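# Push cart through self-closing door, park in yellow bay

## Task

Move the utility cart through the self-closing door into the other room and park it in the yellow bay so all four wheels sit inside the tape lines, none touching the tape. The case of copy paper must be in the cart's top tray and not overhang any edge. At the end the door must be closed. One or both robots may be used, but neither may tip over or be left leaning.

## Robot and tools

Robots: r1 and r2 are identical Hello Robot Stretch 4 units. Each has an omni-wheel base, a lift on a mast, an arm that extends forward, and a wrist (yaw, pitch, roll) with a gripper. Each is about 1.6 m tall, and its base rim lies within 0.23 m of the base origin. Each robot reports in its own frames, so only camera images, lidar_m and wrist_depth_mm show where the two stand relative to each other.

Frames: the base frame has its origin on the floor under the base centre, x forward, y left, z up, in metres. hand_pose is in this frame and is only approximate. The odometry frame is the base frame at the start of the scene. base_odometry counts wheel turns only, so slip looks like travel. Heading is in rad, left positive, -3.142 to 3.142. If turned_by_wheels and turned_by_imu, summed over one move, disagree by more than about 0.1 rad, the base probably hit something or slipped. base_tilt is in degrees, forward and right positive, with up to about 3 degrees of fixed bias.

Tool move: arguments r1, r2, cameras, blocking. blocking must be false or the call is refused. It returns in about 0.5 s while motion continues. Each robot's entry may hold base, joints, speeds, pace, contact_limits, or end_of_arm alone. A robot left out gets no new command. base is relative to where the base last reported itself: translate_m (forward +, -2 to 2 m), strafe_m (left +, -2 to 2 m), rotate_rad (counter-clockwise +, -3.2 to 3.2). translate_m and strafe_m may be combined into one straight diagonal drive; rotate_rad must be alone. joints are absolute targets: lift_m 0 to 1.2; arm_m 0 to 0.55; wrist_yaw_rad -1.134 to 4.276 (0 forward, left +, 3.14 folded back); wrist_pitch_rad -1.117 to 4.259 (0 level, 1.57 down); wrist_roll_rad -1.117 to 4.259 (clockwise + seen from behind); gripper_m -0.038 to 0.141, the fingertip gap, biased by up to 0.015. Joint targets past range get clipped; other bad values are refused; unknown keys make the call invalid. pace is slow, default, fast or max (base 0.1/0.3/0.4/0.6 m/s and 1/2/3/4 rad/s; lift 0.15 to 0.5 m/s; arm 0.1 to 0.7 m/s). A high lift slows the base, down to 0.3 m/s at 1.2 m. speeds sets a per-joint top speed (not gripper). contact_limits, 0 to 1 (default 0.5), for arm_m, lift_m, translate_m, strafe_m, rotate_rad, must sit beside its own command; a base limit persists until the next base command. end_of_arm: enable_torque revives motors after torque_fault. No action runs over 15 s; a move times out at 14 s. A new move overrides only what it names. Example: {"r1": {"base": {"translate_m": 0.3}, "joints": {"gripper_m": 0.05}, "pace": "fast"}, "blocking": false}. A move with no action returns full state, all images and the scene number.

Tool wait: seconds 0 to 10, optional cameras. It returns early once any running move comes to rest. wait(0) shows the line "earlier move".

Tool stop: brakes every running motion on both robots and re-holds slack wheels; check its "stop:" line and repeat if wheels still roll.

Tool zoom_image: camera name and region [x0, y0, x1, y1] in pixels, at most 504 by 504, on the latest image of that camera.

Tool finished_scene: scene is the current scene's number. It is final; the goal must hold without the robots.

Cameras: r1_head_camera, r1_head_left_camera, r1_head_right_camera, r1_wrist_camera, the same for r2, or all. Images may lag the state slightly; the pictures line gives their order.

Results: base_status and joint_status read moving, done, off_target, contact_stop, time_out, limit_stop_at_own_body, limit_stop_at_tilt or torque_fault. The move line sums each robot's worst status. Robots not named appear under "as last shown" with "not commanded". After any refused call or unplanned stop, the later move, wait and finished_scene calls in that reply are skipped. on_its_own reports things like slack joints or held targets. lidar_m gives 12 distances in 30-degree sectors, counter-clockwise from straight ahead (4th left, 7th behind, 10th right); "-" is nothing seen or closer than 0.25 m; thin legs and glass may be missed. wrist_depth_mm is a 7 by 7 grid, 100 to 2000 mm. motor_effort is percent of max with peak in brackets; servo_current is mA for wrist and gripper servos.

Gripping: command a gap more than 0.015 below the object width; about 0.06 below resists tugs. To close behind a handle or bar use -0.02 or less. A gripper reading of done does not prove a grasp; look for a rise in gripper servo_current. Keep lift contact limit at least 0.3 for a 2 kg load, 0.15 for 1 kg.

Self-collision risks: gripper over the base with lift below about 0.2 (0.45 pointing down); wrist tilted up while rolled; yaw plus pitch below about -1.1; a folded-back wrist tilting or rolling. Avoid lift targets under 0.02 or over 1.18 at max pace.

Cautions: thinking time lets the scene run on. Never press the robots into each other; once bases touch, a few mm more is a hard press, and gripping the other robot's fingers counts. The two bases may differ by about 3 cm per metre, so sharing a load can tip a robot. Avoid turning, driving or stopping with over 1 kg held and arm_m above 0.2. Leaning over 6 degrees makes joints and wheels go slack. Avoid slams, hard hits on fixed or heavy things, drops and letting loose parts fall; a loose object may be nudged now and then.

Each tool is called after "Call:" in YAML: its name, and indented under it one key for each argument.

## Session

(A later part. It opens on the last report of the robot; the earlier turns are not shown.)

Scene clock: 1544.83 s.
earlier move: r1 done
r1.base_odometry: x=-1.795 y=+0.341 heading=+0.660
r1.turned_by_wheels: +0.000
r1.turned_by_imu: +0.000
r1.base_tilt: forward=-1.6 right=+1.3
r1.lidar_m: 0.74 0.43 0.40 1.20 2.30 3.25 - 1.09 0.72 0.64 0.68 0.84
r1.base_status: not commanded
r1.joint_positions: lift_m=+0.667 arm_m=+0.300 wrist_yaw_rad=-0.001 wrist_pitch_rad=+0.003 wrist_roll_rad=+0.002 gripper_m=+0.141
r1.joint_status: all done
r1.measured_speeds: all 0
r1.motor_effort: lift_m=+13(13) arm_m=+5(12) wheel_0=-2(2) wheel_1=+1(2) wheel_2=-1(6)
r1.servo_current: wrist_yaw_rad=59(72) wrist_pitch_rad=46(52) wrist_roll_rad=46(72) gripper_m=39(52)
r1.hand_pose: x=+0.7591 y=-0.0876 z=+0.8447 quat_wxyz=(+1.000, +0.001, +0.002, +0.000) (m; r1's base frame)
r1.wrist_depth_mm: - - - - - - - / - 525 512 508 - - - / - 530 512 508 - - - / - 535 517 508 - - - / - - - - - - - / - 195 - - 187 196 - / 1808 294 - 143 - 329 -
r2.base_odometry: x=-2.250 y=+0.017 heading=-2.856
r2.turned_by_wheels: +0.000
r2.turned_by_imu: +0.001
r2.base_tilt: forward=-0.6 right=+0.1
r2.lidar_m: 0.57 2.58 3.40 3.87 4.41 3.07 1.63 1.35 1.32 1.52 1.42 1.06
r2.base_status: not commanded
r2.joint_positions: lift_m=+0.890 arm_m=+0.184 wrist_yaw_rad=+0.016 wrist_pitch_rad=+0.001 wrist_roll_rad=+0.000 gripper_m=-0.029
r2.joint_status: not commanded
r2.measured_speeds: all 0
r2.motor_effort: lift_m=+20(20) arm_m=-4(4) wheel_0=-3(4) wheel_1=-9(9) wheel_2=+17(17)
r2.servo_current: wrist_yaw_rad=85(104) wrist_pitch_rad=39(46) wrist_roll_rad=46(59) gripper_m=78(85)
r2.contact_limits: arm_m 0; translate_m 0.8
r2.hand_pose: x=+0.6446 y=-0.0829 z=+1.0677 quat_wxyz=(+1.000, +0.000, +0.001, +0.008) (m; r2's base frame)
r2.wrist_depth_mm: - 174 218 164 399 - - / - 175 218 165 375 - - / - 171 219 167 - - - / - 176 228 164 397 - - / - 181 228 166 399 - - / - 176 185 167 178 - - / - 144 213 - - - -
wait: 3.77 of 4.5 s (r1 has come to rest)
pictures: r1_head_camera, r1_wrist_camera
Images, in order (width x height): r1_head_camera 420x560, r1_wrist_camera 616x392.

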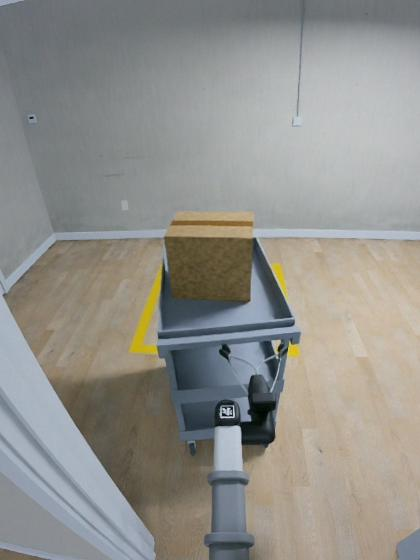

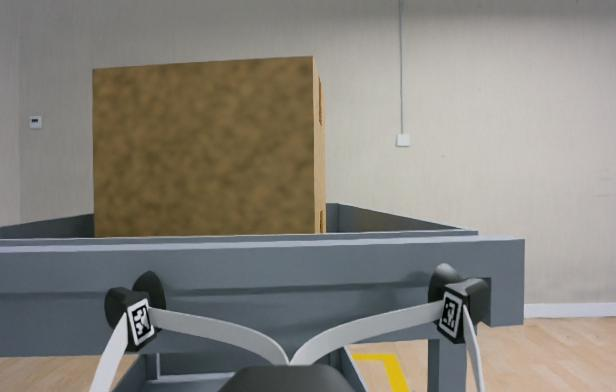

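Call:
move:
  blocking: false
  r1: {"base": {"translate_m": -0.03, "strafe_m": -0.055}}

Call:
wait:
  seconds: 1.5

Call:
move:
  blocking: false
  r1: {"base": {"rotate_rad": 0.05}, "pace": "slow"}

Call:
wait:
  seconds: 1.5

Call:
move:
  blocking: false
  r1: {"joints": {"arm_m": 0.54}, "pace": "slow"}

Call:
wait:
  seconds: 4.5
  cameras: ["r1_head_camera","r1_wrist_camera"]

Scene clock: 1566.30 s.
move: r1 moving
r1.base_odometry: x=-1.790 y=+0.310 heading=+0.660
r1.turned_by_wheels: +0.000
r1.turned_by_imu: +0.000
r1.base_tilt: forward=-1.6 right=+1.2
r1.lidar_m: 0.77 0.46 0.43 1.30 2.33 3.31 - 1.02 0.68 0.63 0.64 3.28
r1.base_status: translate_m moving; strafe_m moving
r1.joint_positions: lift_m=+0.667 arm_m=+0.300 wrist_yaw_rad=-0.001 wrist_pitch_rad=+0.003 wrist_roll_rad=+0.002 gripper_m=+0.141
r1.joint_status: not commanded
r1.measured_speeds: translate_m=-0.058 strafe_m=-0.108 rotate_rad=-0.004 lift_m=+0.000 arm_m=+0.000 wrist_yaw_rad=+0.000 wrist_pitch_rad=+0.000 wrist_roll_rad=+0.000
r1.motor_effort: lift_m=+13(13) arm_m=+4(5) wheel_0=+7(10) wheel_1=-10(11) wheel_2=+5(6)
r1.servo_current: wrist_yaw_rad=52(65) wrist_pitch_rad=46(52) wrist_roll_rad=39(59) gripper_m=39(46)
r1.hand_pose: x=+0.7591 y=-0.0876 z=+0.8447 quat_wxyz=(+1.000, +0.001, +0.002, +0.000) (m; r1's base frame)
r1.wrist_depth_mm: - - - - - - - / - 539 530 647 - - - / - 539 530 647 - - - / - 539 525 521 - - - / - - - - - - - / - 195 179 324 187 196 - / 1921 820 - 136 342 1756 -
r2: as last shown
r2.turned_by_imu: +0.000
r2.base_tilt: forward=-0.5 right=+0.1
r2.lidar_m: 0.55 2.61 3.43 3.84 4.40 3.05 1.63 1.33 1.33 1.49 1.43 1.05
r2.motor_effort: lift_m=+20(20) arm_m=-4(4) wheel_0=-4(4) wheel_1=-9(9) wheel_2=+17(17)
r2.servo_current: wrist_yaw_rad=85(91) wrist_pitch_rad=39(39) wrist_roll_rad=33(59) gripper_m=78(78)
r2.contact_limits: arm_m 0; translate_m 0.8
r2.wrist_depth_mm: - 174 218 164 399 - - / - 175 219 165 375 - - / - 171 219 166 - - - / - 176 228 165 397 - - / - 181 228 166 402 - - / - 177 186 167 178 - - / - 143 212 - - - -
pictures: none

Scene clock: 1567.10 s.
earlier move: r1 done
r1.base_odometry: x=-1.785 y=+0.279 heading=+0.660
r1.turned_by_wheels: +0.000
r1.turned_by_imu: +0.000
r1.base_tilt: forward=-1.6 right=+1.3
r1.lidar_m: 0.78 0.46 0.46 1.34 2.36 3.35 - 0.97 0.67 0.59 0.62 3.30
r1.base_status: done
r1.joint_positions: lift_m=+0.667 arm_m=+0.300 wrist_yaw_rad=-0.001 wrist_pitch_rad=+0.003 wrist_roll_rad=+0.002 gripper_m=+0.141
r1.joint_status: not commanded
r1.measured_speeds: all 0
r1.motor_effort: lift_m=+13(13) arm_m=+5(5) wheel_0=+2(10) wheel_1=+0(11) wheel_2=+0(6)
r1.servo_current: wrist_yaw_rad=39(65) wrist_pitch_rad=39(52) wrist_roll_rad=46(59) gripper_m=46(52)
r1.hand_pose: x=+0.7591 y=-0.0876 z=+0.8447 quat_wxyz=(+1.000, +0.001, +0.002, +0.000) (m; r1's base frame)
r1.wrist_depth_mm: - - - - - - - / - 549 544 - - - - / - 554 539 - - - - / - 554 544 - - - - / - - - - - - - / 319 195 179 349 191 196 - / 1921 904 - 143 1808 1808 -
r2.base_odometry: x=-2.250 y=+0.017 heading=-2.856
r2.turned_by_wheels: +0.000
r2.turned_by_imu: +0.000
r2.base_tilt: forward=-0.6 right=+0.1
r2.lidar_m: 0.54 2.62 3.39 3.84 4.41 3.05 1.62 1.34 1.33 1.52 1.42 1.05
r2.base_status: not commanded
r2.joint_positions: lift_m=+0.890 arm_m=+0.184 wrist_yaw_rad=+0.016 wrist_pitch_rad=+0.001 wrist_roll_rad=+0.000 gripper_m=-0.029
r2.joint_status: not commanded
r2.measured_speeds: all 0
r2.motor_effort: lift_m=+20(20) arm_m=-4(4) wheel_0=-4(4) wheel_1=-9(9) wheel_2=+17(18)
r2.servo_current: wrist_yaw_rad=91(98) wrist_pitch_rad=39(46) wrist_roll_rad=52(65) gripper_m=78(85)
r2.contact_limits: arm_m 0; translate_m 0.8
r2.hand_pose: x=+0.6446 y=-0.0829 z=+1.0677 quat_wxyz=(+1.000, +0.000, +0.001, +0.008) (m; r2's base frame)
r2.wrist_depth_mm: - 174 218 163 397 - - / - 174 220 165 375 - - / - 171 219 166 - - - / - 176 228 165 399 - - / - 181 228 166 402 - - / - 177 185 167 178 - - / - 143 213 - - - -
wait: 0.80 of 1.5 s (r1 has come to rest)
pictures: none

Scene clock: 1567.60 s.
move: r1 moving
r1.base_odometry: x=-1.785 y=+0.279 heading=+0.710
r1.turned_by_wheels: +0.049
r1.turned_by_imu: +0.050
r1.base_tilt: forward=-1.6 right=+1.3
r1.lidar_m: 0.78 0.46 0.43 1.73 2.38 3.55 - 0.94 0.63 0.60 0.61 0.85
r1.base_status: rotate_rad moving
r1.joint_positions: lift_m=+0.667 arm_m=+0.300 wrist_yaw_rad=-0.001 wrist_pitch_rad=+0.003 wrist_roll_rad=+0.002 gripper_m=+0.141
r1.joint_status: not commanded
r1.measured_speeds: all 0
r1.motor_effort: lift_m=+13(13) arm_m=+4(5) wheel_0=-2(6) wheel_1=-4(5) wheel_2=-2(5)
r1.servo_current: wrist_yaw_rad=46(65) wrist_pitch_rad=39(52) wrist_roll_rad=46(65) gripper_m=46(52)
r1.hand_pose: x=+0.7592 y=-0.0876 z=+0.8447 quat_wxyz=(+1.000, +0.001, +0.002, +0.000) (m; r1's base frame)
r1.wrist_depth_mm: - - - - - - - / - - 554 615 - - - / - 569 549 544 - - - / - 580 549 535 - - - / - - - - - - - / 320 197 180 334 187 196 - / - 1863 - 143 351 1808 -
r2: as last shown
r2.lidar_m: 0.56 2.63 3.42 3.82 4.40 3.05 1.62 1.32 1.31 1.53 1.43 1.06
r2.motor_effort: lift_m=+20(20) arm_m=-3(4) wheel_0=-4(4) wheel_1=-9(9) wheel_2=+17(17)
r2.servo_current: wrist_yaw_rad=85(98) wrist_pitch_rad=39(39) wrist_roll_rad=39(59) gripper_m=72(85)
r2.contact_limits: arm_m 0; translate_m 0.8
r2.wrist_depth_mm: - 174 219 163 394 - - / - 175 219 165 375 - - / - 171 220 167 - - - / - 177 228 164 399 - - / - 181 228 166 399 - - / - 176 186 167 178 - - / - 144 213 - - - -
pictures: none

Scene clock: 1567.83 s.
earlier move: r1 done
r1.base_odometry: x=-1.785 y=+0.279 heading=+0.710
r1.turned_by_wheels: +0.000
r1.turned_by_imu: +0.000
r1.base_tilt: forward=-1.6 right=+1.2
r1.lidar_m: 0.78 0.47 0.44 1.72 2.38 3.56 - 0.96 0.65 0.60 0.62 0.86
r1.base_status: done
r1.joint_positions: lift_m=+0.667 arm_m=+0.300 wrist_yaw_rad=-0.001 wrist_pitch_rad=+0.003 wrist_roll_rad=+0.002 gripper_m=+0.141
r1.joint_status: not commanded
r1.measured_speeds: all 0
r1.motor_effort: lift_m=+13(13) arm_m=+4(5) wheel_0=-3(6) wheel_1=-2(5) wheel_2=-2(5)
r1.servo_current: wrist_yaw_rad=52(65) wrist_pitch_rad=46(52) wrist_roll_rad=65(65) gripper_m=46(52)
r1.hand_pose: x=+0.7592 y=-0.0876 z=+0.8447 quat_wxyz=(+1.000, +0.001, +0.002, +0.000) (m; r1's base frame)
r1.wrist_depth_mm: - - - - - - - / - 574 549 539 - - - / - 569 539 539 - - - / - 564 549 544 - - - / - - - - - - - / 324 195 179 334 191 195 - / - 1863 - 136 353 1756 -
r2.base_odometry: x=-2.250 y=+0.017 heading=-2.856
r2.turned_by_wheels: +0.000
r2.turned_by_imu: +0.000
r2.base_tilt: forward=-0.6 right=+0.1
r2.lidar_m: 0.56 2.62 3.40 3.86 4.39 3.06 1.63 1.33 1.32 1.51 1.43 1.03
r2.base_status: not commanded
r2.joint_positions: lift_m=+0.890 arm_m=+0.184 wrist_yaw_rad=+0.016 wrist_pitch_rad=+0.001 wrist_roll_rad=+0.000 gripper_m=-0.029
r2.joint_status: not commanded
r2.measured_speeds: all 0
r2.motor_effort: lift_m=+20(20) arm_m=-4(4) wheel_0=-4(4) wheel_1=-9(9) wheel_2=+17(17)
r2.servo_current: wrist_yaw_rad=78(98) wrist_pitch_rad=39(46) wrist_roll_rad=46(59) gripper_m=78(85)
r2.contact_limits: arm_m 0; translate_m 0.8
r2.hand_pose: x=+0.6446 y=-0.0829 z=+1.0677 quat_wxyz=(+1.000, +0.000, +0.001, +0.008) (m; r2's base frame)
r2.wrist_depth_mm: - 174 218 164 397 - - / - 175 220 165 373 - - / - 170 219 167 - - - / - 176 228 165 397 - - / - 181 228 166 399 - - / - 176 186 167 178 - - / - 144 213 - - - -
wait: 0.23 of 1.5 s (r1 has come to rest)
pictures: none

Scene clock: 1568.33 s.
move: r1 moving
r1.base_odometry: x=-1.785 y=+0.279 heading=+0.710
r1.turned_by_wheels: +0.000
r1.turned_by_imu: +0.000
r1.base_tilt: forward=-1.6 right=+1.2
r1.lidar_m: 0.78 0.48 0.45 1.72 2.40 3.53 - 0.92 0.63 0.60 0.63 0.87
r1.base_status: not commanded
r1.joint_positions: lift_m=+0.667 arm_m=+0.313 wrist_yaw_rad=-0.001 wrist_pitch_rad=+0.003 wrist_roll_rad=+0.002 gripper_m=+0.141
r1.joint_status: arm_m moving
r1.measured_speeds: translate_m=+0.000 strafe_m=+0.000 rotate_rad=+0.000 lift_m=+0.000 arm_m=+0.049 wrist_yaw_rad=+0.000 wrist_pitch_rad=+0.000 wrist_roll_rad=+0.000
r1.motor_effort: lift_m=+13(13) arm_m=+0(7) wheel_0=-3(3) wheel_1=-2(2) wheel_2=-2(2)
r1.servo_current: wrist_yaw_rad=39(59) wrist_pitch_rad=46(52) wrist_roll_rad=33(65) gripper_m=46(52)
r1.hand_pose: x=+0.7718 y=-0.0876 z=+0.8447 quat_wxyz=(+1.000, +0.001, +0.002, +0.000) (m; r1's base frame)
r1.wrist_depth_mm: - - - - - - - / - 559 539 530 - - - / - 559 539 530 - - - / - 559 539 525 - - - / - 554 - - - - - / - 195 179 325 188 195 - / 1863 809 - 136 340 1808 -
r2: as last shown
r2.lidar_m: 0.58 2.62 3.42 3.83 4.37 3.03 1.61 1.32 1.32 1.49 1.44 1.08
r2.servo_current: wrist_yaw_rad=85(91) wrist_pitch_rad=46(46) wrist_roll_rad=39(59) gripper_m=78(85)
r2.contact_limits: arm_m 0; translate_m 0.8
r2.wrist_depth_mm: - 174 218 163 397 - - / - 175 219 165 375 - - / - 171 219 167 - - - / - 177 228 164 399 - - / - 181 229 166 399 - - / - 176 185 167 178 - - / - 143 213 - - - -
pictures: none

Scene clock: 1571.50 s.
earlier move: r1 done
r1.base_odometry: x=-1.785 y=+0.279 heading=+0.710
r1.turned_by_wheels: +0.000
r1.turned_by_imu: +0.000
r1.base_tilt: forward=-1.6 right=+1.3
r1.lidar_m: 0.98 0.46 0.45 1.75 2.38 3.53 - 0.94 0.65 0.58 0.62 3.26
r1.base_status: not commanded
r1.joint_positions: lift_m=+0.667 arm_m=+0.540 wrist_yaw_rad=-0.001 wrist_pitch_rad=+0.003 wrist_roll_rad=+0.002 gripper_m=+0.141
r1.joint_status: all done
r1.measured_speeds: all 0
r1.motor_effort: lift_m=+13(13) arm_m=+5(15) wheel_0=-2(3) wheel_1=+1(2) wheel_2=-3(11)
r1.servo_current: wrist_yaw_rad=52(65) wrist_pitch_rad=46(52) wrist_roll_rad=52(72) gripper_m=39(52)
r1.hand_pose: x=+0.9991 y=-0.0877 z=+0.8447 quat_wxyz=(+1.000, +0.001, +0.002, -0.001) (m; r1's base frame)
r1.wrist_depth_mm: - - - - - - - / - 530 504 668 - - - / - 525 508 654 - - - / - 525 508 544 - - - / - - - - - - - / - 191 - - 186 195 - / 1808 294 294 145 312 1863 -
r2.base_odometry: x=-2.250 y=+0.017 heading=-2.856
r2.turned_by_wheels: +0.000
r2.turned_by_imu: +0.000
r2.base_tilt: forward=-0.6 right=+0.1
r2.lidar_m: 0.56 2.61 3.41 3.83 4.42 3.06 1.62 1.32 1.32 1.49 1.43 1.06
r2.base_status: not commanded
r2.joint_positions: lift_m=+0.890 arm_m=+0.184 wrist_yaw_rad=+0.016 wrist_pitch_rad=+0.001 wrist_roll_rad=+0.000 gripper_m=-0.029
r2.joint_status: not commanded
r2.measured_speeds: all 0
r2.motor_effort: lift_m=+20(20) arm_m=-4(4) wheel_0=-4(4) wheel_1=-9(9) wheel_2=+17(17)
r2.servo_current: wrist_yaw_rad=91(104) wrist_pitch_rad=39(46) wrist_roll_rad=52(59) gripper_m=78(85)
r2.contact_limits: arm_m 0; translate_m 0.8
r2.hand_pose: x=+0.6446 y=-0.0829 z=+1.0677 quat_wxyz=(+1.000, +0.000, +0.001, +0.008) (m; r2's base frame)
r2.wrist_depth_mm: - 174 218 163 402 - - / - 175 219 165 370 - - / - 171 219 167 - - - / - 176 228 165 399 - - / - 181 228 166 399 - - / - 176 186 167 178 - - / - 143 212 - - - -
wait: 3.17 of 4.5 s (r1 has come to rest)
pictures: r1_head_camera, r1_wrist_camera
Images, in order (width x height): r1_head_camera 420x560, r1_wrist_camera 616x392.

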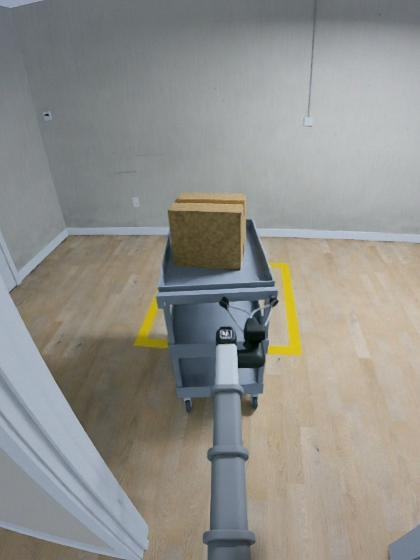

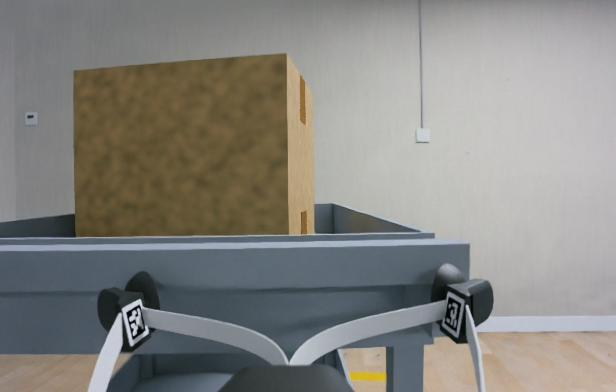

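Call:
move:
  blocking: false
  r1: {"base": {"translate_m": 0.3}, "pace": "slow", "contact_limits": {"translate_m": 0.3}}

Call:
wait:
  seconds: 4.5
  cameras: ["r1_head_camera","r1_wrist_camera"]

Scene clock: 1583.53 s.
move: r1 moving
r1.base_odometry: x=-1.775 y=+0.287 heading=+0.710
r1.turned_by_wheels: +0.000
r1.turned_by_imu: +0.000
r1.base_tilt: forward=-1.6 right=+1.3
r1.lidar_m: 0.98 0.47 0.44 1.67 2.39 3.54 - 0.94 0.64 0.60 0.63 3.21
r1.base_status: translate_m moving
r1.joint_positions: lift_m=+0.667 arm_m=+0.540 wrist_yaw_rad=-0.001 wrist_pitch_rad=+0.003 wrist_roll_rad=+0.002 gripper_m=+0.141
r1.joint_status: not commanded
r1.measured_speeds: translate_m=+0.050 strafe_m=+0.000 rotate_rad=+0.006 lift_m=+0.000 arm_m=+0.000 wrist_yaw_rad=+0.000 wrist_pitch_rad=+0.000 wrist_roll_rad=+0.000
r1.motor_effort: lift_m=+13(13) arm_m=+5(5) wheel_0=+1(5) wheel_1=+6(6) wheel_2=-10(12)
r1.servo_current: wrist_yaw_rad=52(72) wrist_pitch_rad=39(46) wrist_roll_rad=46(59) gripper_m=46(46)
r1.contact_limits: translate_m 0.3
r1.hand_pose: x=+0.9991 y=-0.0877 z=+0.8447 quat_wxyz=(+1.000, +0.001, +0.002, -0.001) (m; r1's base frame)
r1.wrist_depth_mm: - - - - - - - / - 517 500 - - - - / - 517 500 - - - - / - 517 504 640 - - - / - - - - - - - / - 189 - - 187 195 - / 1808 293 167 145 314 1921 -
r2: as last shown
r2.lidar_m: 0.56 2.59 3.42 3.82 4.38 3.09 1.61 1.34 1.32 1.50 1.43 1.06
r2.servo_current: wrist_yaw_rad=91(91) wrist_pitch_rad=46(46) wrist_roll_rad=39(52) gripper_m=78(85)
r2.contact_limits: arm_m 0; translate_m 0.8
r2.wrist_depth_mm: - 174 218 163 399 - - / - 175 218 165 375 - - / - 171 220 166 - - - / - 176 227 165 397 - - / - 182 228 166 402 - - / - 176 186 167 178 - - / - 144 213 - - - -
pictures: none

Scene clock: 1587.30 s.
earlier move: r1 done
r1.base_odometry: x=-1.558 y=+0.474 heading=+0.710
r1.turned_by_wheels: +0.000
r1.turned_by_imu: +0.000
r1.base_tilt: forward=-1.6 right=+1.2
r1.lidar_m: 0.99 1.00 0.33 0.32 2.38 3.51 - 0.91 0.64 0.60 2.72 2.95
r1.base_status: done
r1.joint_positions: lift_m=+0.667 arm_m=+0.540 wrist_yaw_rad=+0.000 wrist_pitch_rad=+0.003 wrist_roll_rad=+0.002 gripper_m=+0.141
r1.joint_status: not commanded
r1.measured_speeds: all 0
r1.motor_effort: lift_m=+13(13) arm_m=+5(5) wheel_0=+4(9) wheel_1=+3(7) wheel_2=-1(12)
r1.servo_current: wrist_yaw_rad=59(72) wrist_pitch_rad=39(59) wrist_roll_rad=52(65) gripper_m=39(52)
r1.contact_limits: translate_m 0.3
r1.hand_pose: x=+0.9991 y=-0.0875 z=+0.8447 quat_wxyz=(+1.000, +0.001, +0.002, +0.000) (m; r1's base frame)
r1.wrist_depth_mm: - - - - - - - / - 530 500 - - - - / - 521 500 - - - - / - 525 500 627 - - - / - 525 - - - - - / - 194 - - 186 195 - / 1808 296 294 145 1756 1921 -
r2.base_odometry: x=-2.250 y=+0.017 heading=-2.856
r2.turned_by_wheels: +0.000
r2.turned_by_imu: +0.001
r2.base_tilt: forward=-0.6 right=+0.1
r2.lidar_m: 0.57 2.60 3.43 3.81 4.41 3.06 1.63 1.35 1.32 1.49 1.42 1.04
r2.base_status: not commanded
r2.joint_positions: lift_m=+0.890 arm_m=+0.184 wrist_yaw_rad=+0.016 wrist_pitch_rad=+0.001 wrist_roll_rad=+0.000 gripper_m=-0.029
r2.joint_status: not commanded
r2.measured_speeds: all 0
r2.motor_effort: lift_m=+20(20) arm_m=-3(4) wheel_0=-4(4) wheel_1=-9(9) wheel_2=+17(17)
r2.servo_current: wrist_yaw_rad=85(104) wrist_pitch_rad=39(46) wrist_roll_rad=39(59) gripper_m=78(85)
r2.contact_limits: arm_m 0; translate_m 0.8
r2.hand_pose: x=+0.6446 y=-0.0829 z=+1.0677 quat_wxyz=(+1.000, +0.000, +0.001, +0.008) (m; r2's base frame)
r2.wrist_depth_mm: - 174 218 164 399 - - / - 175 220 165 375 - - / - 171 219 166 - - - / - 176 228 164 402 - - / - 182 228 166 399 - - / - 177 185 167 178 - - / - 143 213 - - - -
wait: 3.77 of 4.5 s (r1 has come to rest)
pictures: r1_head_camera, r1_wrist_camera
Images, in order (width x height): r1_head_camera 420x560, r1_wrist_camera 616x392.

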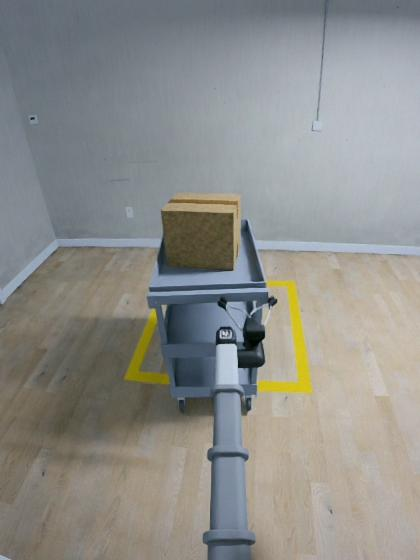

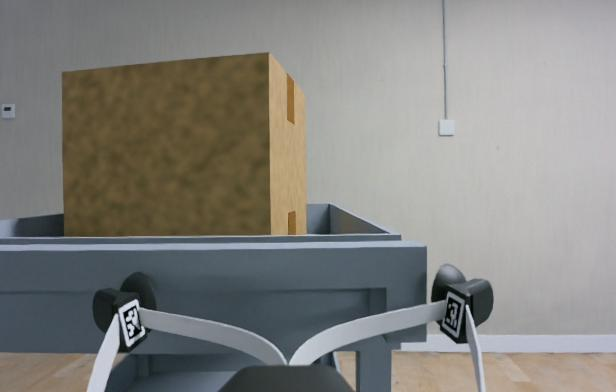

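Call:
move:
  blocking: false
  r1: {"joints": {"arm_m": 0.0}}

Call:
wait:
  seconds: 2.5

Call:
move:
  blocking: false
  r1: {"base": {"translate_m": 0.01, "strafe_m": -0.03}, "pace": "slow"}

Call:
wait:
  seconds: 1.5
  cameras: ["r1_head_left_camera", "r1_head_right_camera"]

Scene clock: 1602.93 s.
move: r1 moving
r1.base_odometry: x=-1.558 y=+0.474 heading=+0.710
r1.turned_by_wheels: +0.000
r1.turned_by_imu: +0.000
r1.base_tilt: forward=-1.5 right=+1.3
r1.lidar_m: 0.99 1.02 0.31 0.31 2.37 3.51 - 0.91 0.63 0.61 2.71 2.93
r1.base_status: not commanded
r1.joint_positions: lift_m=+0.667 arm_m=+0.489 wrist_yaw_rad=+0.000 wrist_pitch_rad=+0.003 wrist_roll_rad=+0.002 gripper_m=+0.141
r1.joint_status: arm_m moving
r1.measured_speeds: translate_m=+0.000 strafe_m=+0.000 rotate_rad=+0.000 lift_m=+0.000 arm_m=-0.195 wrist_yaw_rad=+0.000 wrist_pitch_rad=+0.000 wrist_roll_rad=+0.000
r1.motor_effort: lift_m=+13(13) arm_m=-5(7) wheel_0=+4(4) wheel_1=+3(3) wheel_2=-1(1)
r1.servo_current: wrist_yaw_rad=46(59) wrist_pitch_rad=46(52) wrist_roll_rad=46(59) gripper_m=46(52)
r1.contact_limits: translate_m 0.3
r1.hand_pose: x=+0.9485 y=-0.0875 z=+0.8447 quat_wxyz=(+1.000, +0.001, +0.002, +0.000) (m; r1's base frame)
r1.wrist_depth_mm: - - - - - - - / - 574 554 - - - - / - 574 544 - - - - / - 569 549 668 - - - / - 569 - - - - - / 334 196 179 342 191 197 - / - 917 - 143 1863 1808 -
r2: as last shown
r2.turned_by_imu: +0.000
r2.lidar_m: 0.56 2.60 3.42 3.86 4.41 3.06 1.62 1.34 1.34 1.49 1.44 1.04
r2.motor_effort: lift_m=+20(20) arm_m=-4(4) wheel_0=-4(4) wheel_1=-9(9) wheel_2=+17(17)
r2.servo_current: wrist_yaw_rad=91(98) wrist_pitch_rad=39(46) wrist_roll_rad=46(59) gripper_m=78(85)
r2.contact_limits: arm_m 0; translate_m 0.8
r2.wrist_depth_mm: - 174 217 164 397 - - / - 175 219 165 373 - - / - 171 219 166 - - - / - 176 227 165 399 - - / - 181 228 166 399 - - / - 177 185 167 178 - - / - 144 213 - - - -
pictures: none

Scene clock: 1605.07 s.
earlier move: r1 done
r1.base_odometry: x=-1.558 y=+0.474 heading=+0.710
r1.turned_by_wheels: +0.000
r1.turned_by_imu: +0.000
r1.base_tilt: forward=-1.6 right=+1.3
r1.lidar_m: 0.97 1.00 0.30 0.32 2.35 3.50 - 0.89 0.61 0.60 2.71 2.93
r1.base_status: not commanded
r1.joint_positions: lift_m=+0.667 arm_m=+0.000 wrist_yaw_rad=+0.000 wrist_pitch_rad=+0.003 wrist_roll_rad=+0.002 gripper_m=+0.141
r1.joint_status: all done
r1.measured_speeds: all 0
r1.motor_effort: lift_m=+13(13) arm_m=-4(7) wheel_0=+3(4) wheel_1=+2(3) wheel_2=-1(1)
r1.servo_current: wrist_yaw_rad=65(72) wrist_pitch_rad=46(52) wrist_roll_rad=39(59) gripper_m=46(52)
r1.contact_limits: translate_m 0.3
r1.hand_pose: x=+0.4593 y=-0.0875 z=+0.8447 quat_wxyz=(+1.000, +0.001, +0.002, +0.000) (m; r1's base frame)
r1.wrist_depth_mm: - - - - - - - / - - - - - - - / - - 1042 - - - - / - - 1060 - - - - / - - - - - - - / - 208 183 1464 - 196 - / - 177 - 143 - 1808 -
r2.base_odometry: x=-2.250 y=+0.017 heading=-2.856
r2.turned_by_wheels: +0.000
r2.turned_by_imu: +0.000
r2.base_tilt: forward=-0.6 right=+0.1
r2.lidar_m: 0.56 2.65 3.41 3.84 4.41 3.02 1.63 1.31 1.31 1.49 1.43 1.03
r2.base_status: not commanded
r2.joint_positions: lift_m=+0.890 arm_m=+0.184 wrist_yaw_rad=+0.016 wrist_pitch_rad=+0.001 wrist_roll_rad=+0.000 gripper_m=-0.029
r2.joint_status: not commanded
r2.measured_speeds: all 0
r2.motor_effort: lift_m=+20(20) arm_m=-3(4) wheel_0=-4(4) wheel_1=-9(9) wheel_2=+17(17)
r2.servo_current: wrist_yaw_rad=98(98) wrist_pitch_rad=33(46) wrist_roll_rad=52(59) gripper_m=85(85)
r2.contact_limits: arm_m 0; translate_m 0.8
r2.hand_pose: x=+0.6446 y=-0.0829 z=+1.0677 quat_wxyz=(+1.000, +0.000, +0.001, +0.008) (m; r2's base frame)
r2.wrist_depth_mm: - 174 217 164 397 - - / - 176 219 165 375 - - / - 171 219 166 - - - / - 176 228 165 399 - - / - 181 229 167 402 - - / - 177 185 167 178 - - / - 144 213 - - - -
wait: 2.13 of 2.5 s (r1 has come to rest)
pictures: none

Scene clock: 1605.57 s.
move: r1 moving
r1.base_odometry: x=-1.547 y=+0.468 heading=+0.710
r1.turned_by_wheels: +0.000
r1.turned_by_imu: +0.000
r1.base_tilt: forward=-1.6 right=+1.3
r1.lidar_m: 0.97 1.01 0.35 0.33 2.40 3.52 - 0.90 0.59 0.57 2.70 2.96
r1.base_status: translate_m moving; strafe_m moving
r1.joint_positions: lift_m=+0.667 arm_m=+0.000 wrist_yaw_rad=+0.000 wrist_pitch_rad=+0.003 wrist_roll_rad=+0.002 gripper_m=+0.141
r1.joint_status: not commanded
r1.measured_speeds: translate_m=+0.016 strafe_m=-0.047 rotate_rad=+0.000 lift_m=+0.000 arm_m=+0.000 wrist_yaw_rad=+0.000 wrist_pitch_rad=+0.000 wrist_roll_rad=+0.000
r1.motor_effort: lift_m=+13(13) arm_m=-4(5) wheel_0=+6(8) wheel_1=-4(8) wheel_2=-3(4)
r1.servo_current: wrist_yaw_rad=52(65) wrist_pitch_rad=46(46) wrist_roll_rad=65(72) gripper_m=39(46)
r1.hand_pose: x=+0.4593 y=-0.0875 z=+0.8447 quat_wxyz=(+1.000, +0.001, +0.002, +0.000) (m; r1's base frame)
r1.wrist_depth_mm: - - - - - - - / - - - - - - - / - - 1042 - - - - / - - 1025 - - - - / - - - - - - - / - 208 183 - - 196 - / - 178 - 143 - 1808 -
r2: as last shown
r2.lidar_m: 0.55 2.61 3.42 3.81 4.41 3.05 1.61 1.33 1.32 1.51 1.44 1.07
r2.servo_current: wrist_yaw_rad=78(98) wrist_pitch_rad=39(46) wrist_roll_rad=46(52) gripper_m=72(85)
r2.contact_limits: arm_m 0; translate_m 0.8
r2.wrist_depth_mm: - 174 219 164 397 - - / - 175 219 165 375 - - / - 171 220 167 - - - / - 176 228 165 399 - - / - 182 229 166 399 - - / - 176 186 167 178 - - / - 143 213 - - - -
pictures: none

Scene clock: 1606.47 s.
earlier move: r1 done
r1.base_odometry: x=-1.531 y=+0.458 heading=+0.710
r1.turned_by_wheels: +0.000
r1.turned_by_imu: +0.000
r1.base_tilt: forward=-1.6 right=+1.3
r1.lidar_m: 0.96 1.02 0.37 0.35 2.40 3.56 - 0.85 0.58 0.56 2.68 2.95
r1.base_status: done
r1.joint_positions: lift_m=+0.667 arm_m=+0.000 wrist_yaw_rad=+0.000 wrist_pitch_rad=+0.003 wrist_roll_rad=+0.002 gripper_m=+0.141
r1.joint_status: not commanded
r1.measured_speeds: all 0
r1.motor_effort: lift_m=+13(13) arm_m=-4(5) wheel_0=+4(8) wheel_1=-2(8) wheel_2=-1(4)
r1.servo_current: wrist_yaw_rad=39(65) wrist_pitch_rad=33(46) wrist_roll_rad=46(72) gripper_m=46(46)
r1.hand_pose: x=+0.4593 y=-0.0875 z=+0.8447 quat_wxyz=(+1.000, +0.001, +0.002, +0.000) (m; r1's base frame)
r1.wrist_depth_mm: - - - - - - - / - - - - - - - / - - 1025 - - - - / - - 1025 - - - - / - - - - - - - / - 197 183 - - 196 - / - 177 - 143 - 1808 -
r2.base_odometry: x=-2.250 y=+0.017 heading=-2.856
r2.turned_by_wheels: +0.000
r2.turned_by_imu: +0.000
r2.base_tilt: forward=-0.6 right=+0.1
r2.lidar_m: 0.57 2.62 3.42 3.84 4.40 3.10 1.62 1.34 1.30 1.50 1.44 1.04
r2.base_status: not commanded
r2.joint_positions: lift_m=+0.890 arm_m=+0.184 wrist_yaw_rad=+0.016 wrist_pitch_rad=+0.001 wrist_roll_rad=+0.000 gripper_m=-0.029
r2.joint_status: not commanded
r2.measured_speeds: all 0
r2.motor_effort: lift_m=+20(20) arm_m=-4(4) wheel_0=-3(4) wheel_1=-9(9) wheel_2=+17(17)
r2.servo_current: wrist_yaw_rad=78(98) wrist_pitch_rad=39(46) wrist_roll_rad=46(52) gripper_m=78(85)
r2.contact_limits: arm_m 0; translate_m 0.8
r2.hand_pose: x=+0.6446 y=-0.0829 z=+1.0677 quat_wxyz=(+1.000, +0.000, +0.001, +0.008) (m; r2's base frame)
r2.wrist_depth_mm: - 174 219 164 397 - - / - 175 218 166 373 - - / - 170 220 166 - - - / - 177 228 165 399 - - / - 182 229 166 399 - - / - 176 185 167 178 - - / - 144 213 - - - -
wait: 0.90 of 1.5 s (r1 has come to rest)
pictures: r1_head_left_camera, r1_head_right_camera
Images, in order (width x height): r1_head_left_camera 420x672, r1_head_right_camera 420x672.

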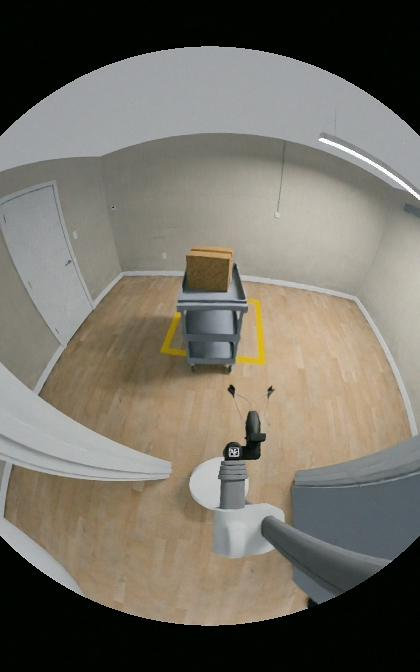

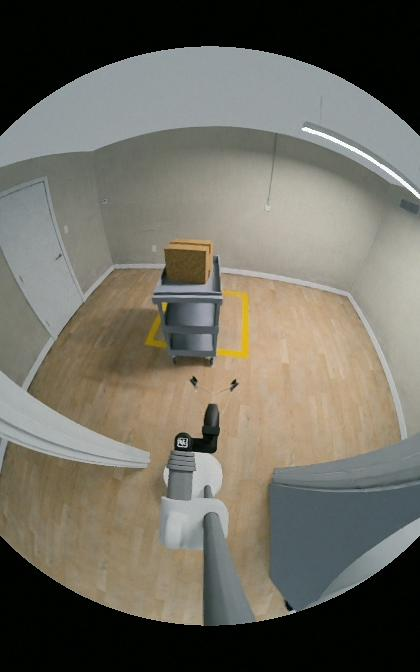

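Call:
move:
  blocking: false
  r1: {"base": {"translate_m": 0.46, "strafe_m": -0.05}, "contact_limits": {"translate_m": 0.3}}

Call:
wait:
  seconds: 4
  cameras: ["r1_head_camera", "r1_head_left_camera", "r1_wrist_camera"]

Scene clock: 1612.07 s.
move: r1 moving
r1.base_odometry: x=-1.504 y=+0.476 heading=+0.711
r1.turned_by_wheels: +0.000
r1.turned_by_imu: +0.000
r1.base_tilt: forward=-1.6 right=+1.3
r1.lidar_m: 0.93 0.98 0.37 0.34 2.40 3.54 - 0.84 0.59 0.59 2.68 2.90
r1.base_status: translate_m moving; strafe_m moving
r1.joint_positions: lift_m=+0.667 arm_m=+0.000 wrist_yaw_rad=+0.000 wrist_pitch_rad=+0.003 wrist_roll_rad=+0.002 gripper_m=+0.141
r1.joint_status: not commanded
r1.measured_speeds: translate_m=+0.122 strafe_m=-0.015 rotate_rad=+0.000 lift_m=+0.000 arm_m=+0.000 wrist_yaw_rad=+0.000 wrist_pitch_rad=+0.000 wrist_roll_rad=+0.000
r1.motor_effort: lift_m=+13(13) arm_m=-4(5) wheel_0=+7(9) wheel_1=+5(6) wheel_2=-8(10)
r1.servo_current: wrist_yaw_rad=39(52) wrist_pitch_rad=46(46) wrist_roll_rad=46(65) gripper_m=39(46)
r1.contact_limits: translate_m 0.3
r1.hand_pose: x=+0.4593 y=-0.0875 z=+0.8447 quat_wxyz=(+1.000, +0.001, +0.002, +0.000) (m; r1's base frame)
r1.wrist_depth_mm: - - - - - - - / - - - - - - - / - - 991 - - - - / - - 1008 - - - - / - - - - - - - / - 195 183 - - 196 - / - 178 - 143 - 1808 -
r2: as last shown
r2.lidar_m: 0.56 2.61 3.41 3.86 4.42 3.04 1.61 1.34 1.31 1.51 1.43 1.01
r2.servo_current: wrist_yaw_rad=78(98) wrist_pitch_rad=46(46) wrist_roll_rad=52(59) gripper_m=65(85)
r2.contact_limits: arm_m 0; translate_m 0.8
r2.wrist_depth_mm: - 174 217 163 397 - - / - 175 219 165 375 - - / - 171 219 167 - - - / - 176 228 165 399 - - / - 182 229 167 399 - - / - 176 186 167 178 - - / - 143 212 - - - -
pictures: none

Scene clock: 1614.60 s.
earlier move: r1 done
r1.base_odometry: x=-1.149 y=+0.720 heading=+0.711
r1.turned_by_wheels: +0.000
r1.turned_by_imu: +0.000
r1.base_tilt: forward=-1.6 right=+1.3
r1.lidar_m: 0.52 0.56 2.28 1.00 0.50 0.63 - 0.74 0.71 2.22 2.68 2.48
r1.base_status: done
r1.joint_positions: lift_m=+0.667 arm_m=+0.000 wrist_yaw_rad=+0.000 wrist_pitch_rad=+0.003 wrist_roll_rad=+0.002 gripper_m=+0.141
r1.joint_status: not commanded
r1.measured_speeds: all 0
r1.motor_effort: lift_m=+13(13) arm_m=-4(5) wheel_0=+3(9) wheel_1=+1(6) wheel_2=+1(11)
r1.servo_current: wrist_yaw_rad=39(65) wrist_pitch_rad=52(52) wrist_roll_rad=52(65) gripper_m=46(52)
r1.contact_limits: translate_m 0.3
r1.hand_pose: x=+0.4593 y=-0.0875 z=+0.8447 quat_wxyz=(+1.000, +0.001, +0.002, +0.000) (m; r1's base frame)
r1.wrist_depth_mm: - - - - - - - / - 585 - - - - - / 609 580 609 - - - - / 603 574 603 - - - - / - - - - - - - / 362 195 183 - - 196 - / - - - 144 - 1808 -
r2.base_odometry: x=-2.250 y=+0.017 heading=-2.856
r2.turned_by_wheels: +0.000
r2.turned_by_imu: +0.000
r2.base_tilt: forward=-0.6 right=+0.1
r2.lidar_m: 0.56 2.61 3.42 3.87 4.40 3.03 1.65 1.34 1.31 1.50 1.43 1.05
r2.base_status: not commanded
r2.joint_positions: lift_m=+0.890 arm_m=+0.184 wrist_yaw_rad=+0.016 wrist_pitch_rad=+0.001 wrist_roll_rad=+0.000 gripper_m=-0.029
r2.joint_status: not commanded
r2.measured_speeds: all 0
r2.motor_effort: lift_m=+20(20) arm_m=-4(4) wheel_0=-4(5) wheel_1=-9(9) wheel_2=+17(17)
r2.servo_current: wrist_yaw_rad=78(98) wrist_pitch_rad=39(46) wrist_roll_rad=52(59) gripper_m=85(85)
r2.contact_limits: arm_m 0; translate_m 0.8
r2.hand_pose: x=+0.6446 y=-0.0829 z=+1.0677 quat_wxyz=(+1.000, +0.000, +0.001, +0.008) (m; r2's base frame)
r2.wrist_depth_mm: - 174 218 164 397 - - / - 175 219 165 375 - - / - 171 219 166 - - - / - 176 227 165 397 - - / - 181 228 166 397 - - / - 176 185 167 178 - - / - 144 212 - - - -
wait: 2.53 of 4 s (r1 has come to rest)
pictures: r1_head_camera, r1_head_left_camera, r1_wrist_camera
Images, in order (width x height): r1_head_camera 420x560, r1_head_left_camera 420x672, r1_wrist_camera 616x392.

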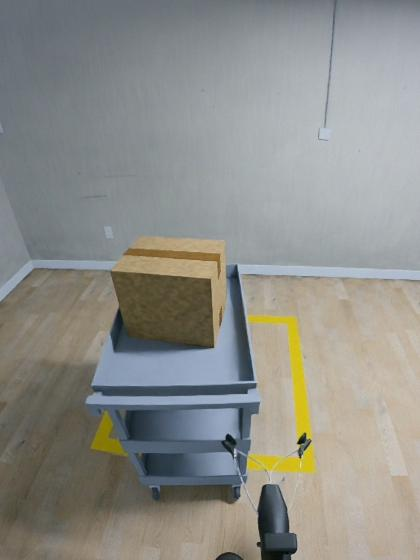

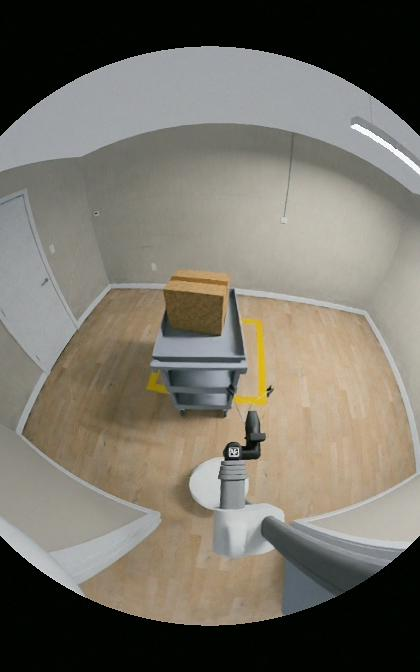

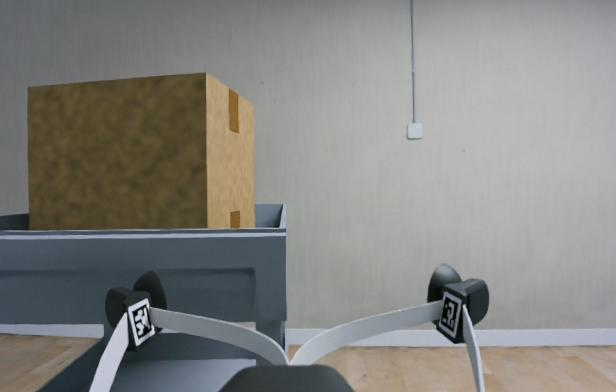

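Call:
move:
  blocking: false
  r1: {"base": {"rotate_rad": -0.08}, "pace": "slow"}

Call:
wait:
  seconds: 1.5

Call:
move:
  blocking: false
  r1: {"base": {"translate_m": 0.0, "strafe_m": 0.25}, "contact_limits": {"strafe_m": 0.3}}

Call:
wait:
  seconds: 2.5
  cameras: ["r1_head_camera", "r1_head_left_camera", "r1_wrist_camera"]

Scene clock: 1630.33 s.
move: r1 moving
r1.base_odometry: x=-1.149 y=+0.720 heading=+0.633
r1.turned_by_wheels: -0.077
r1.turned_by_imu: -0.078
r1.base_tilt: forward=-1.6 right=+1.3
r1.lidar_m: 0.51 0.53 2.28 1.27 0.50 0.54 - 0.80 0.73 1.52 2.60 2.53
r1.base_status: rotate_rad moving
r1.joint_positions: lift_m=+0.667 arm_m=+0.000 wrist_yaw_rad=+0.000 wrist_pitch_rad=+0.003 wrist_roll_rad=+0.002 gripper_m=+0.141
r1.joint_status: not commanded
r1.measured_speeds: translate_m=+0.000 strafe_m=+0.000 rotate_rad=-0.078 lift_m=+0.000 arm_m=+0.000 wrist_yaw_rad=+0.000 wrist_pitch_rad=+0.000 wrist_roll_rad=+0.000
r1.motor_effort: lift_m=+13(13) arm_m=-4(4) wheel_0=+4(8) wheel_1=+2(6) wheel_2=+2(6)
r1.servo_current: wrist_yaw_rad=52(65) wrist_pitch_rad=46(46) wrist_roll_rad=39(59) gripper_m=46(46)
r1.hand_pose: x=+0.4593 y=-0.0875 z=+0.8447 quat_wxyz=(+1.000, +0.001, +0.002, +0.000) (m; r1's base frame)
r1.wrist_depth_mm: - - - - - - - / 585 569 - - - - - / 574 564 768 - - - - / 574 559 759 - - - - / - - - - - - - / 357 196 182 - - 196 - / 1808 156 379 144 - 1808 -
r2: as last shown
r2.lidar_m: 0.55 2.63 3.39 3.85 4.42 3.07 1.62 1.34 1.31 1.49 1.44 1.05
r2.motor_effort: lift_m=+20(20) arm_m=-4(4) wheel_0=-4(4) wheel_1=-9(9) wheel_2=+17(17)
r2.servo_current: wrist_yaw_rad=98(98) wrist_pitch_rad=39(46) wrist_roll_rad=39(65) gripper_m=85(85)
r2.contact_limits: arm_m 0; translate_m 0.8
r2.wrist_depth_mm: - 174 219 164 399 - - / - 175 219 165 377 - - / - 171 219 166 - - - / - 177 227 165 397 - - / - 181 229 166 399 - - / - 177 186 167 178 - - / - 143 213 - - - -
pictures: none

Scene clock: 1630.70 s.
earlier move: r1 done
r1.base_odometry: x=-1.149 y=+0.720 heading=+0.631
r1.turned_by_wheels: -0.002
r1.turned_by_imu: -0.002
r1.base_tilt: forward=-1.5 right=+1.3
r1.lidar_m: 0.52 0.53 2.30 1.27 0.51 0.54 - 0.82 0.72 1.49 2.60 2.52
r1.base_status: done
r1.joint_positions: lift_m=+0.667 arm_m=+0.000 wrist_yaw_rad=+0.000 wrist_pitch_rad=+0.003 wrist_roll_rad=+0.002 gripper_m=+0.141
r1.joint_status: not commanded
r1.measured_speeds: all 0
r1.motor_effort: lift_m=+13(13) arm_m=-4(4) wheel_0=+4(8) wheel_1=+2(6) wheel_2=+2(6)
r1.servo_current: wrist_yaw_rad=39(65) wrist_pitch_rad=46(46) wrist_roll_rad=46(59) gripper_m=39(46)
r1.hand_pose: x=+0.4593 y=-0.0875 z=+0.8447 quat_wxyz=(+1.000, +0.001, +0.002, +0.000) (m; r1's base frame)
r1.wrist_depth_mm: - - - - - - - / 574 559 - - - - - / 574 559 - - - - - / 580 564 715 - - - - / - - - - - - - / 359 196 179 - - 196 - / 1921 157 379 144 - 1756 -
r2.base_odometry: x=-2.250 y=+0.017 heading=-2.856
r2.turned_by_wheels: +0.000
r2.turned_by_imu: +0.000
r2.base_tilt: forward=-0.6 right=+0.1
r2.lidar_m: 0.56 2.61 3.40 3.86 4.40 3.08 1.63 1.34 1.32 1.51 1.44 1.04
r2.base_status: not commanded
r2.joint_positions: lift_m=+0.890 arm_m=+0.184 wrist_yaw_rad=+0.016 wrist_pitch_rad=+0.001 wrist_roll_rad=+0.000 gripper_m=-0.029
r2.joint_status: not commanded
r2.measured_speeds: all 0
r2.motor_effort: lift_m=+20(20) arm_m=-4(4) wheel_0=-4(4) wheel_1=-9(9) wheel_2=+17(17)
r2.servo_current: wrist_yaw_rad=78(98) wrist_pitch_rad=46(46) wrist_roll_rad=39(65) gripper_m=85(85)
r2.contact_limits: arm_m 0; translate_m 0.8
r2.hand_pose: x=+0.6446 y=-0.0829 z=+1.0677 quat_wxyz=(+1.000, +0.000, +0.001, +0.008) (m; r2's base frame)
r2.wrist_depth_mm: - 174 218 164 399 - - / - 175 218 165 375 - - / - 171 219 166 - - - / - 176 228 165 399 - - / - 182 228 166 402 - - / - 176 186 167 178 - - / - 144 213 - - - -
wait: 0.37 of 1.5 s (r1 has come to rest)
pictures: none

Scene clock: 1631.20 s.
move: r1 moving
r1.base_odometry: x=-1.171 y=+0.749 heading=+0.631
r1.turned_by_wheels: +0.000
r1.turned_by_imu: +0.000
r1.base_tilt: forward=-1.6 right=+1.3
r1.lidar_m: 0.49 0.54 2.25 1.31 0.49 0.50 - 0.87 0.74 1.50 2.64 2.52
r1.base_status: translate_m moving; strafe_m moving
r1.joint_positions: lift_m=+0.667 arm_m=+0.000 wrist_yaw_rad=+0.000 wrist_pitch_rad=+0.003 wrist_roll_rad=+0.002 gripper_m=+0.141
r1.joint_status: not commanded
r1.measured_speeds: translate_m=+0.001 strafe_m=+0.141 rotate_rad=-0.004 lift_m=+0.000 arm_m=+0.000 wrist_yaw_rad=+0.000 wrist_pitch_rad=+0.000 wrist_roll_rad=+0.000
r1.motor_effort: lift_m=+13(13) arm_m=-4(4) wheel_0=-8(10) wheel_1=+10(10) wheel_2=+1(2)
r1.servo_current: wrist_yaw_rad=46(52) wrist_pitch_rad=39(52) wrist_roll_rad=59(59) gripper_m=39(46)
r1.contact_limits: strafe_m 0.3
r1.hand_pose: x=+0.4593 y=-0.0875 z=+0.8447 quat_wxyz=(+1.000, +0.001, +0.002, +0.000) (m; r1's base frame)
r1.wrist_depth_mm: - - - - - - - / 574 559 - - - - - / 569 569 707 - - - - / 580 559 707 - - - - / - - - - - - - / 355 195 183 - - 196 - / 1983 157 - 143 - 1808 -
r2: as last shown
r2.base_tilt: forward=-0.5 right=+0.1
r2.lidar_m: 0.55 2.63 3.42 3.86 4.43 3.05 1.62 1.31 1.33 1.49 1.43 1.08
r2.servo_current: wrist_yaw_rad=85(104) wrist_pitch_rad=39(46) wrist_roll_rad=52(52) gripper_m=78(85)
r2.contact_limits: arm_m 0; translate_m 0.8
r2.wrist_depth_mm: - 174 218 164 397 - - / - 175 219 165 375 - - / - 171 220 166 - - - / - 176 227 165 397 - - / - 181 228 166 399 - - / - 176 185 167 178 - - / - 143 213 - - - -
pictures: none

Scene clock: 1632.87 s.
earlier move: r1 done
r1.base_odometry: x=-1.297 y=+0.922 heading=+0.631
r1.turned_by_wheels: +0.000
r1.turned_by_imu: +0.001
r1.base_tilt: forward=-1.6 right=+1.3
r1.lidar_m: 0.49 0.53 2.05 1.29 0.46 0.36 - 1.26 0.94 1.52 2.87 0.55
r1.base_status: done
r1.joint_positions: lift_m=+0.667 arm_m=+0.000 wrist_yaw_rad=+0.000 wrist_pitch_rad=+0.003 wrist_roll_rad=+0.002 gripper_m=+0.141
r1.joint_status: not commanded
r1.measured_speeds: all 0
r1.motor_effort: lift_m=+13(13) arm_m=-4(4) wheel_0=-2(11) wheel_1=+0(11) wheel_2=+1(2)
r1.servo_current: wrist_yaw_rad=46(65) wrist_pitch_rad=39(52) wrist_roll_rad=52(72) gripper_m=39(46)
r1.contact_limits: strafe_m 0.3
r1.hand_pose: x=+0.4593 y=-0.0875 z=+0.8447 quat_wxyz=(+1.000, +0.001, +0.002, +0.000) (m; r1's base frame)
r1.wrist_depth_mm: - - - - - - - / - - 580 564 - - - / - - 580 564 - - - / - - 580 569 - - - / - - - - - - - / 327 196 179 353 191 193 - / 343 1808 - 143 1921 1756 -
r2.base_odometry: x=-2.250 y=+0.017 heading=-2.856
r2.turned_by_wheels: +0.000
r2.turned_by_imu: +0.000
r2.base_tilt: forward=-0.6 right=+0.1
r2.lidar_m: 0.58 2.61 3.41 3.88 4.41 3.05 1.61 1.33 1.32 1.51 1.44 1.06
r2.base_status: not commanded
r2.joint_positions: lift_m=+0.890 arm_m=+0.184 wrist_yaw_rad=+0.016 wrist_pitch_rad=+0.001 wrist_roll_rad=+0.000 gripper_m=-0.029
r2.joint_status: not commanded
r2.measured_speeds: all 0
r2.motor_effort: lift_m=+20(20) arm_m=-4(4) wheel_0=-4(4) wheel_1=-9(9) wheel_2=+17(17)
r2.servo_current: wrist_yaw_rad=91(104) wrist_pitch_rad=33(46) wrist_roll_rad=52(59) gripper_m=78(85)
r2.contact_limits: arm_m 0; translate_m 0.8
r2.hand_pose: x=+0.6446 y=-0.0829 z=+1.0677 quat_wxyz=(+1.000, +0.000, +0.001, +0.008) (m; r2's base frame)
r2.wrist_depth_mm: - 174 218 164 397 - - / - 175 220 165 370 - - / - 171 219 167 - - - / - 176 227 165 399 - - / - 181 229 166 402 - - / - 177 185 167 178 - - / - 143 213 - - - -
wait: 1.67 of 2.5 s (r1 has come to rest)
pictures: r1_head_camera, r1_head_left_camera, r1_wrist_camera
Images, in order (width x height): r1_head_camera 420x560, r1_head_left_camera 420x672, r1_wrist_camera 616x392.

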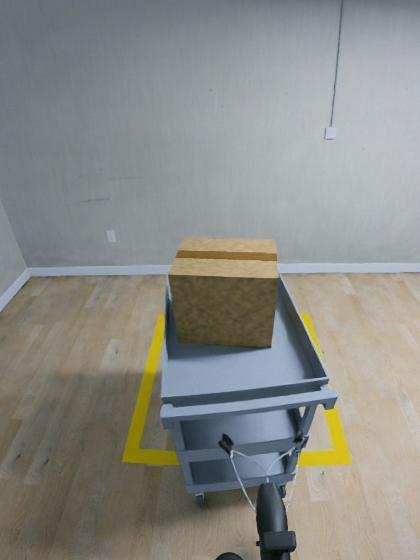

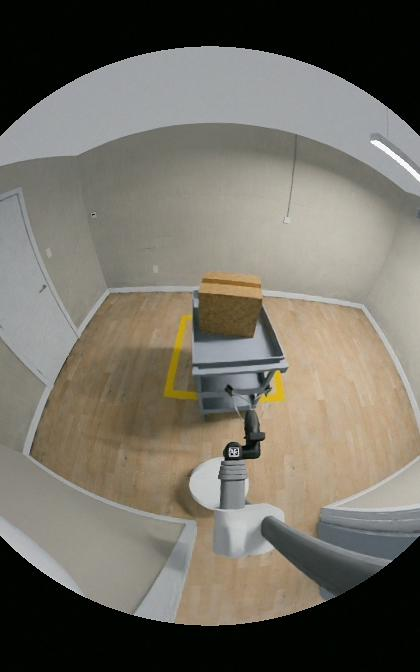

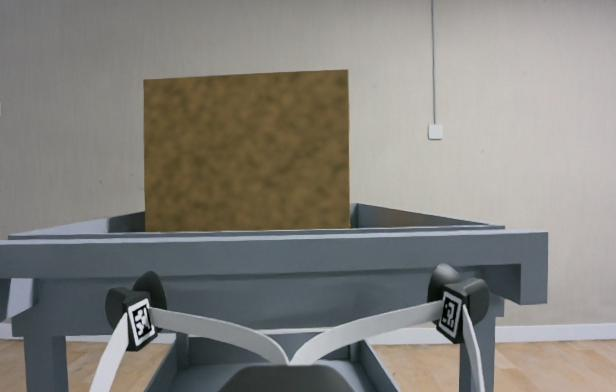

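Call:
move:
  blocking: false
  r1: {"joints": {"arm_m": 0.30}, "pace": "slow"}

Call:
wait:
  seconds: 4.5
  cameras: ["r1_head_camera", "r1_head_left_camera", "r1_wrist_camera"]

Scene clock: 1643.33 s.
move: r1 moving
r1.base_odometry: x=-1.297 y=+0.922 heading=+0.631
r1.turned_by_wheels: +0.000
r1.turned_by_imu: +0.000
r1.base_tilt: forward=-1.6 right=+1.3
r1.lidar_m: 0.51 0.51 2.06 1.25 0.47 0.35 - 1.26 0.94 1.51 2.85 0.56
r1.base_status: not commanded
r1.joint_positions: lift_m=+0.667 arm_m=+0.013 wrist_yaw_rad=+0.000 wrist_pitch_rad=+0.003 wrist_roll_rad=+0.002 gripper_m=+0.141
r1.joint_status: arm_m moving
r1.measured_speeds: translate_m=+0.000 strafe_m=+0.000 rotate_rad=+0.000 lift_m=+0.000 arm_m=+0.049 wrist_yaw_rad=+0.000 wrist_pitch_rad=+0.000 wrist_roll_rad=+0.000
r1.motor_effort: lift_m=+13(13) arm_m=+8(8) wheel_0=-1(2) wheel_1=+0(1) wheel_2=+1(1)
r1.servo_current: wrist_yaw_rad=52(65) wrist_pitch_rad=39(52) wrist_roll_rad=52(59) gripper_m=46(52)
r1.contact_limits: strafe_m 0.3
r1.hand_pose: x=+0.4719 y=-0.0875 z=+0.8447 quat_wxyz=(+1.000, +0.001, +0.002, +0.000) (m; r1's base frame)
r1.wrist_depth_mm: - - - - - - - / - - 564 554 - - - / - - 564 549 - - - / - 634 569 549 - - - / - 574 - - - - - / 320 195 179 342 193 194 - / 327 1863 - 143 1921 1661 -
r2: as last shown
r2.lidar_m: 0.54 2.61 3.42 3.85 4.42 3.03 1.62 1.33 1.30 1.51 1.42 1.04
r2.servo_current: wrist_yaw_rad=85(91) wrist_pitch_rad=39(46) wrist_roll_rad=39(52) gripper_m=78(85)
r2.contact_limits: arm_m 0; translate_m 0.8
r2.wrist_depth_mm: - 174 218 164 397 - - / - 175 218 165 377 - - / - 171 219 166 - - - / - 176 229 165 399 - - / - 181 228 166 397 - - / - 176 186 167 178 - - / - 143 212 - - - -
pictures: none

Scene clock: 1647.13 s.
earlier move: r1 done
r1.base_odometry: x=-1.297 y=+0.922 heading=+0.631
r1.turned_by_wheels: +0.000
r1.turned_by_imu: +0.000
r1.base_tilt: forward=-1.6 right=+1.3
r1.lidar_m: 0.74 0.78 2.05 1.25 0.48 0.34 - 1.26 0.94 1.52 2.86 0.85
r1.base_status: not commanded
r1.joint_positions: lift_m=+0.667 arm_m=+0.300 wrist_yaw_rad=-0.001 wrist_pitch_rad=+0.003 wrist_roll_rad=+0.002 gripper_m=+0.141
r1.joint_status: all done
r1.measured_speeds: all 0
r1.motor_effort: lift_m=+13(13) arm_m=+6(13) wheel_0=-1(2) wheel_1=+2(4) wheel_2=+0(7)
r1.servo_current: wrist_yaw_rad=46(78) wrist_pitch_rad=46(52) wrist_roll_rad=46(72) gripper_m=39(52)
r1.contact_limits: strafe_m 0.3
r1.hand_pose: x=+0.7590 y=-0.0877 z=+0.8447 quat_wxyz=(+1.000, +0.001, +0.002, +0.000) (m; r1's base frame)
r1.wrist_depth_mm: - - - - - - - / - 525 512 500 - - - / - 525 508 500 - - - / - 530 512 504 - - - / - - - - - - - / - 191 - - 186 196 - / 1863 293 294 145 315 317 -
r2.base_odometry: x=-2.250 y=+0.017 heading=-2.856
r2.turned_by_wheels: +0.000
r2.turned_by_imu: +0.001
r2.base_tilt: forward=-0.6 right=+0.1
r2.lidar_m: 0.57 2.60 3.42 3.88 4.41 3.09 1.63 1.31 1.31 1.52 1.42 1.03
r2.base_status: not commanded
r2.joint_positions: lift_m=+0.890 arm_m=+0.184 wrist_yaw_rad=+0.016 wrist_pitch_rad=+0.001 wrist_roll_rad=+0.000 gripper_m=-0.029
r2.joint_status: not commanded
r2.measured_speeds: all 0
r2.motor_effort: lift_m=+20(20) arm_m=-3(4) wheel_0=-4(4) wheel_1=-9(9) wheel_2=+17(17)
r2.servo_current: wrist_yaw_rad=85(104) wrist_pitch_rad=39(46) wrist_roll_rad=52(65) gripper_m=72(85)
r2.contact_limits: arm_m 0; translate_m 0.8
r2.hand_pose: x=+0.6446 y=-0.0829 z=+1.0677 quat_wxyz=(+1.000, +0.000, +0.001, +0.008) (m; r2's base frame)
r2.wrist_depth_mm: - 174 218 164 394 - - / - 175 219 165 377 - - / - 171 219 166 - - - / - 177 229 165 399 - - / - 182 229 166 399 - - / - 177 185 167 178 - - / - 143 213 - - - -
wait: 3.80 of 4.5 s (r1 has come to rest)
pictures: r1_head_camera, r1_head_left_camera, r1_wrist_camera
Images, in order (width x height): r1_head_camera 420x560, r1_head_left_camera 420x672, r1_wrist_camera 616x392.

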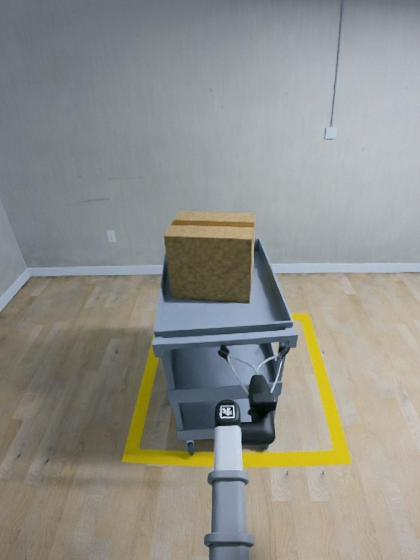

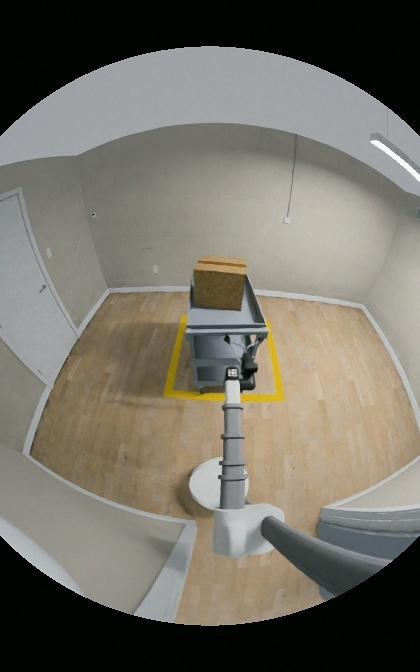

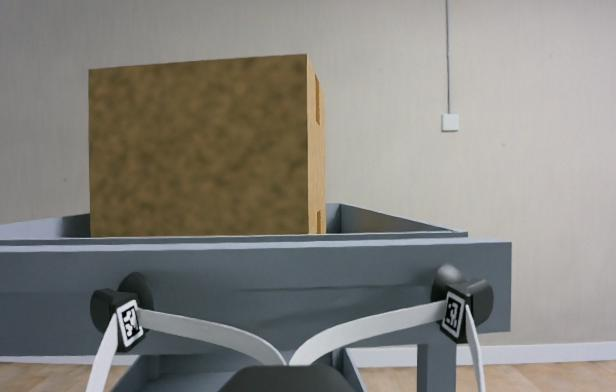

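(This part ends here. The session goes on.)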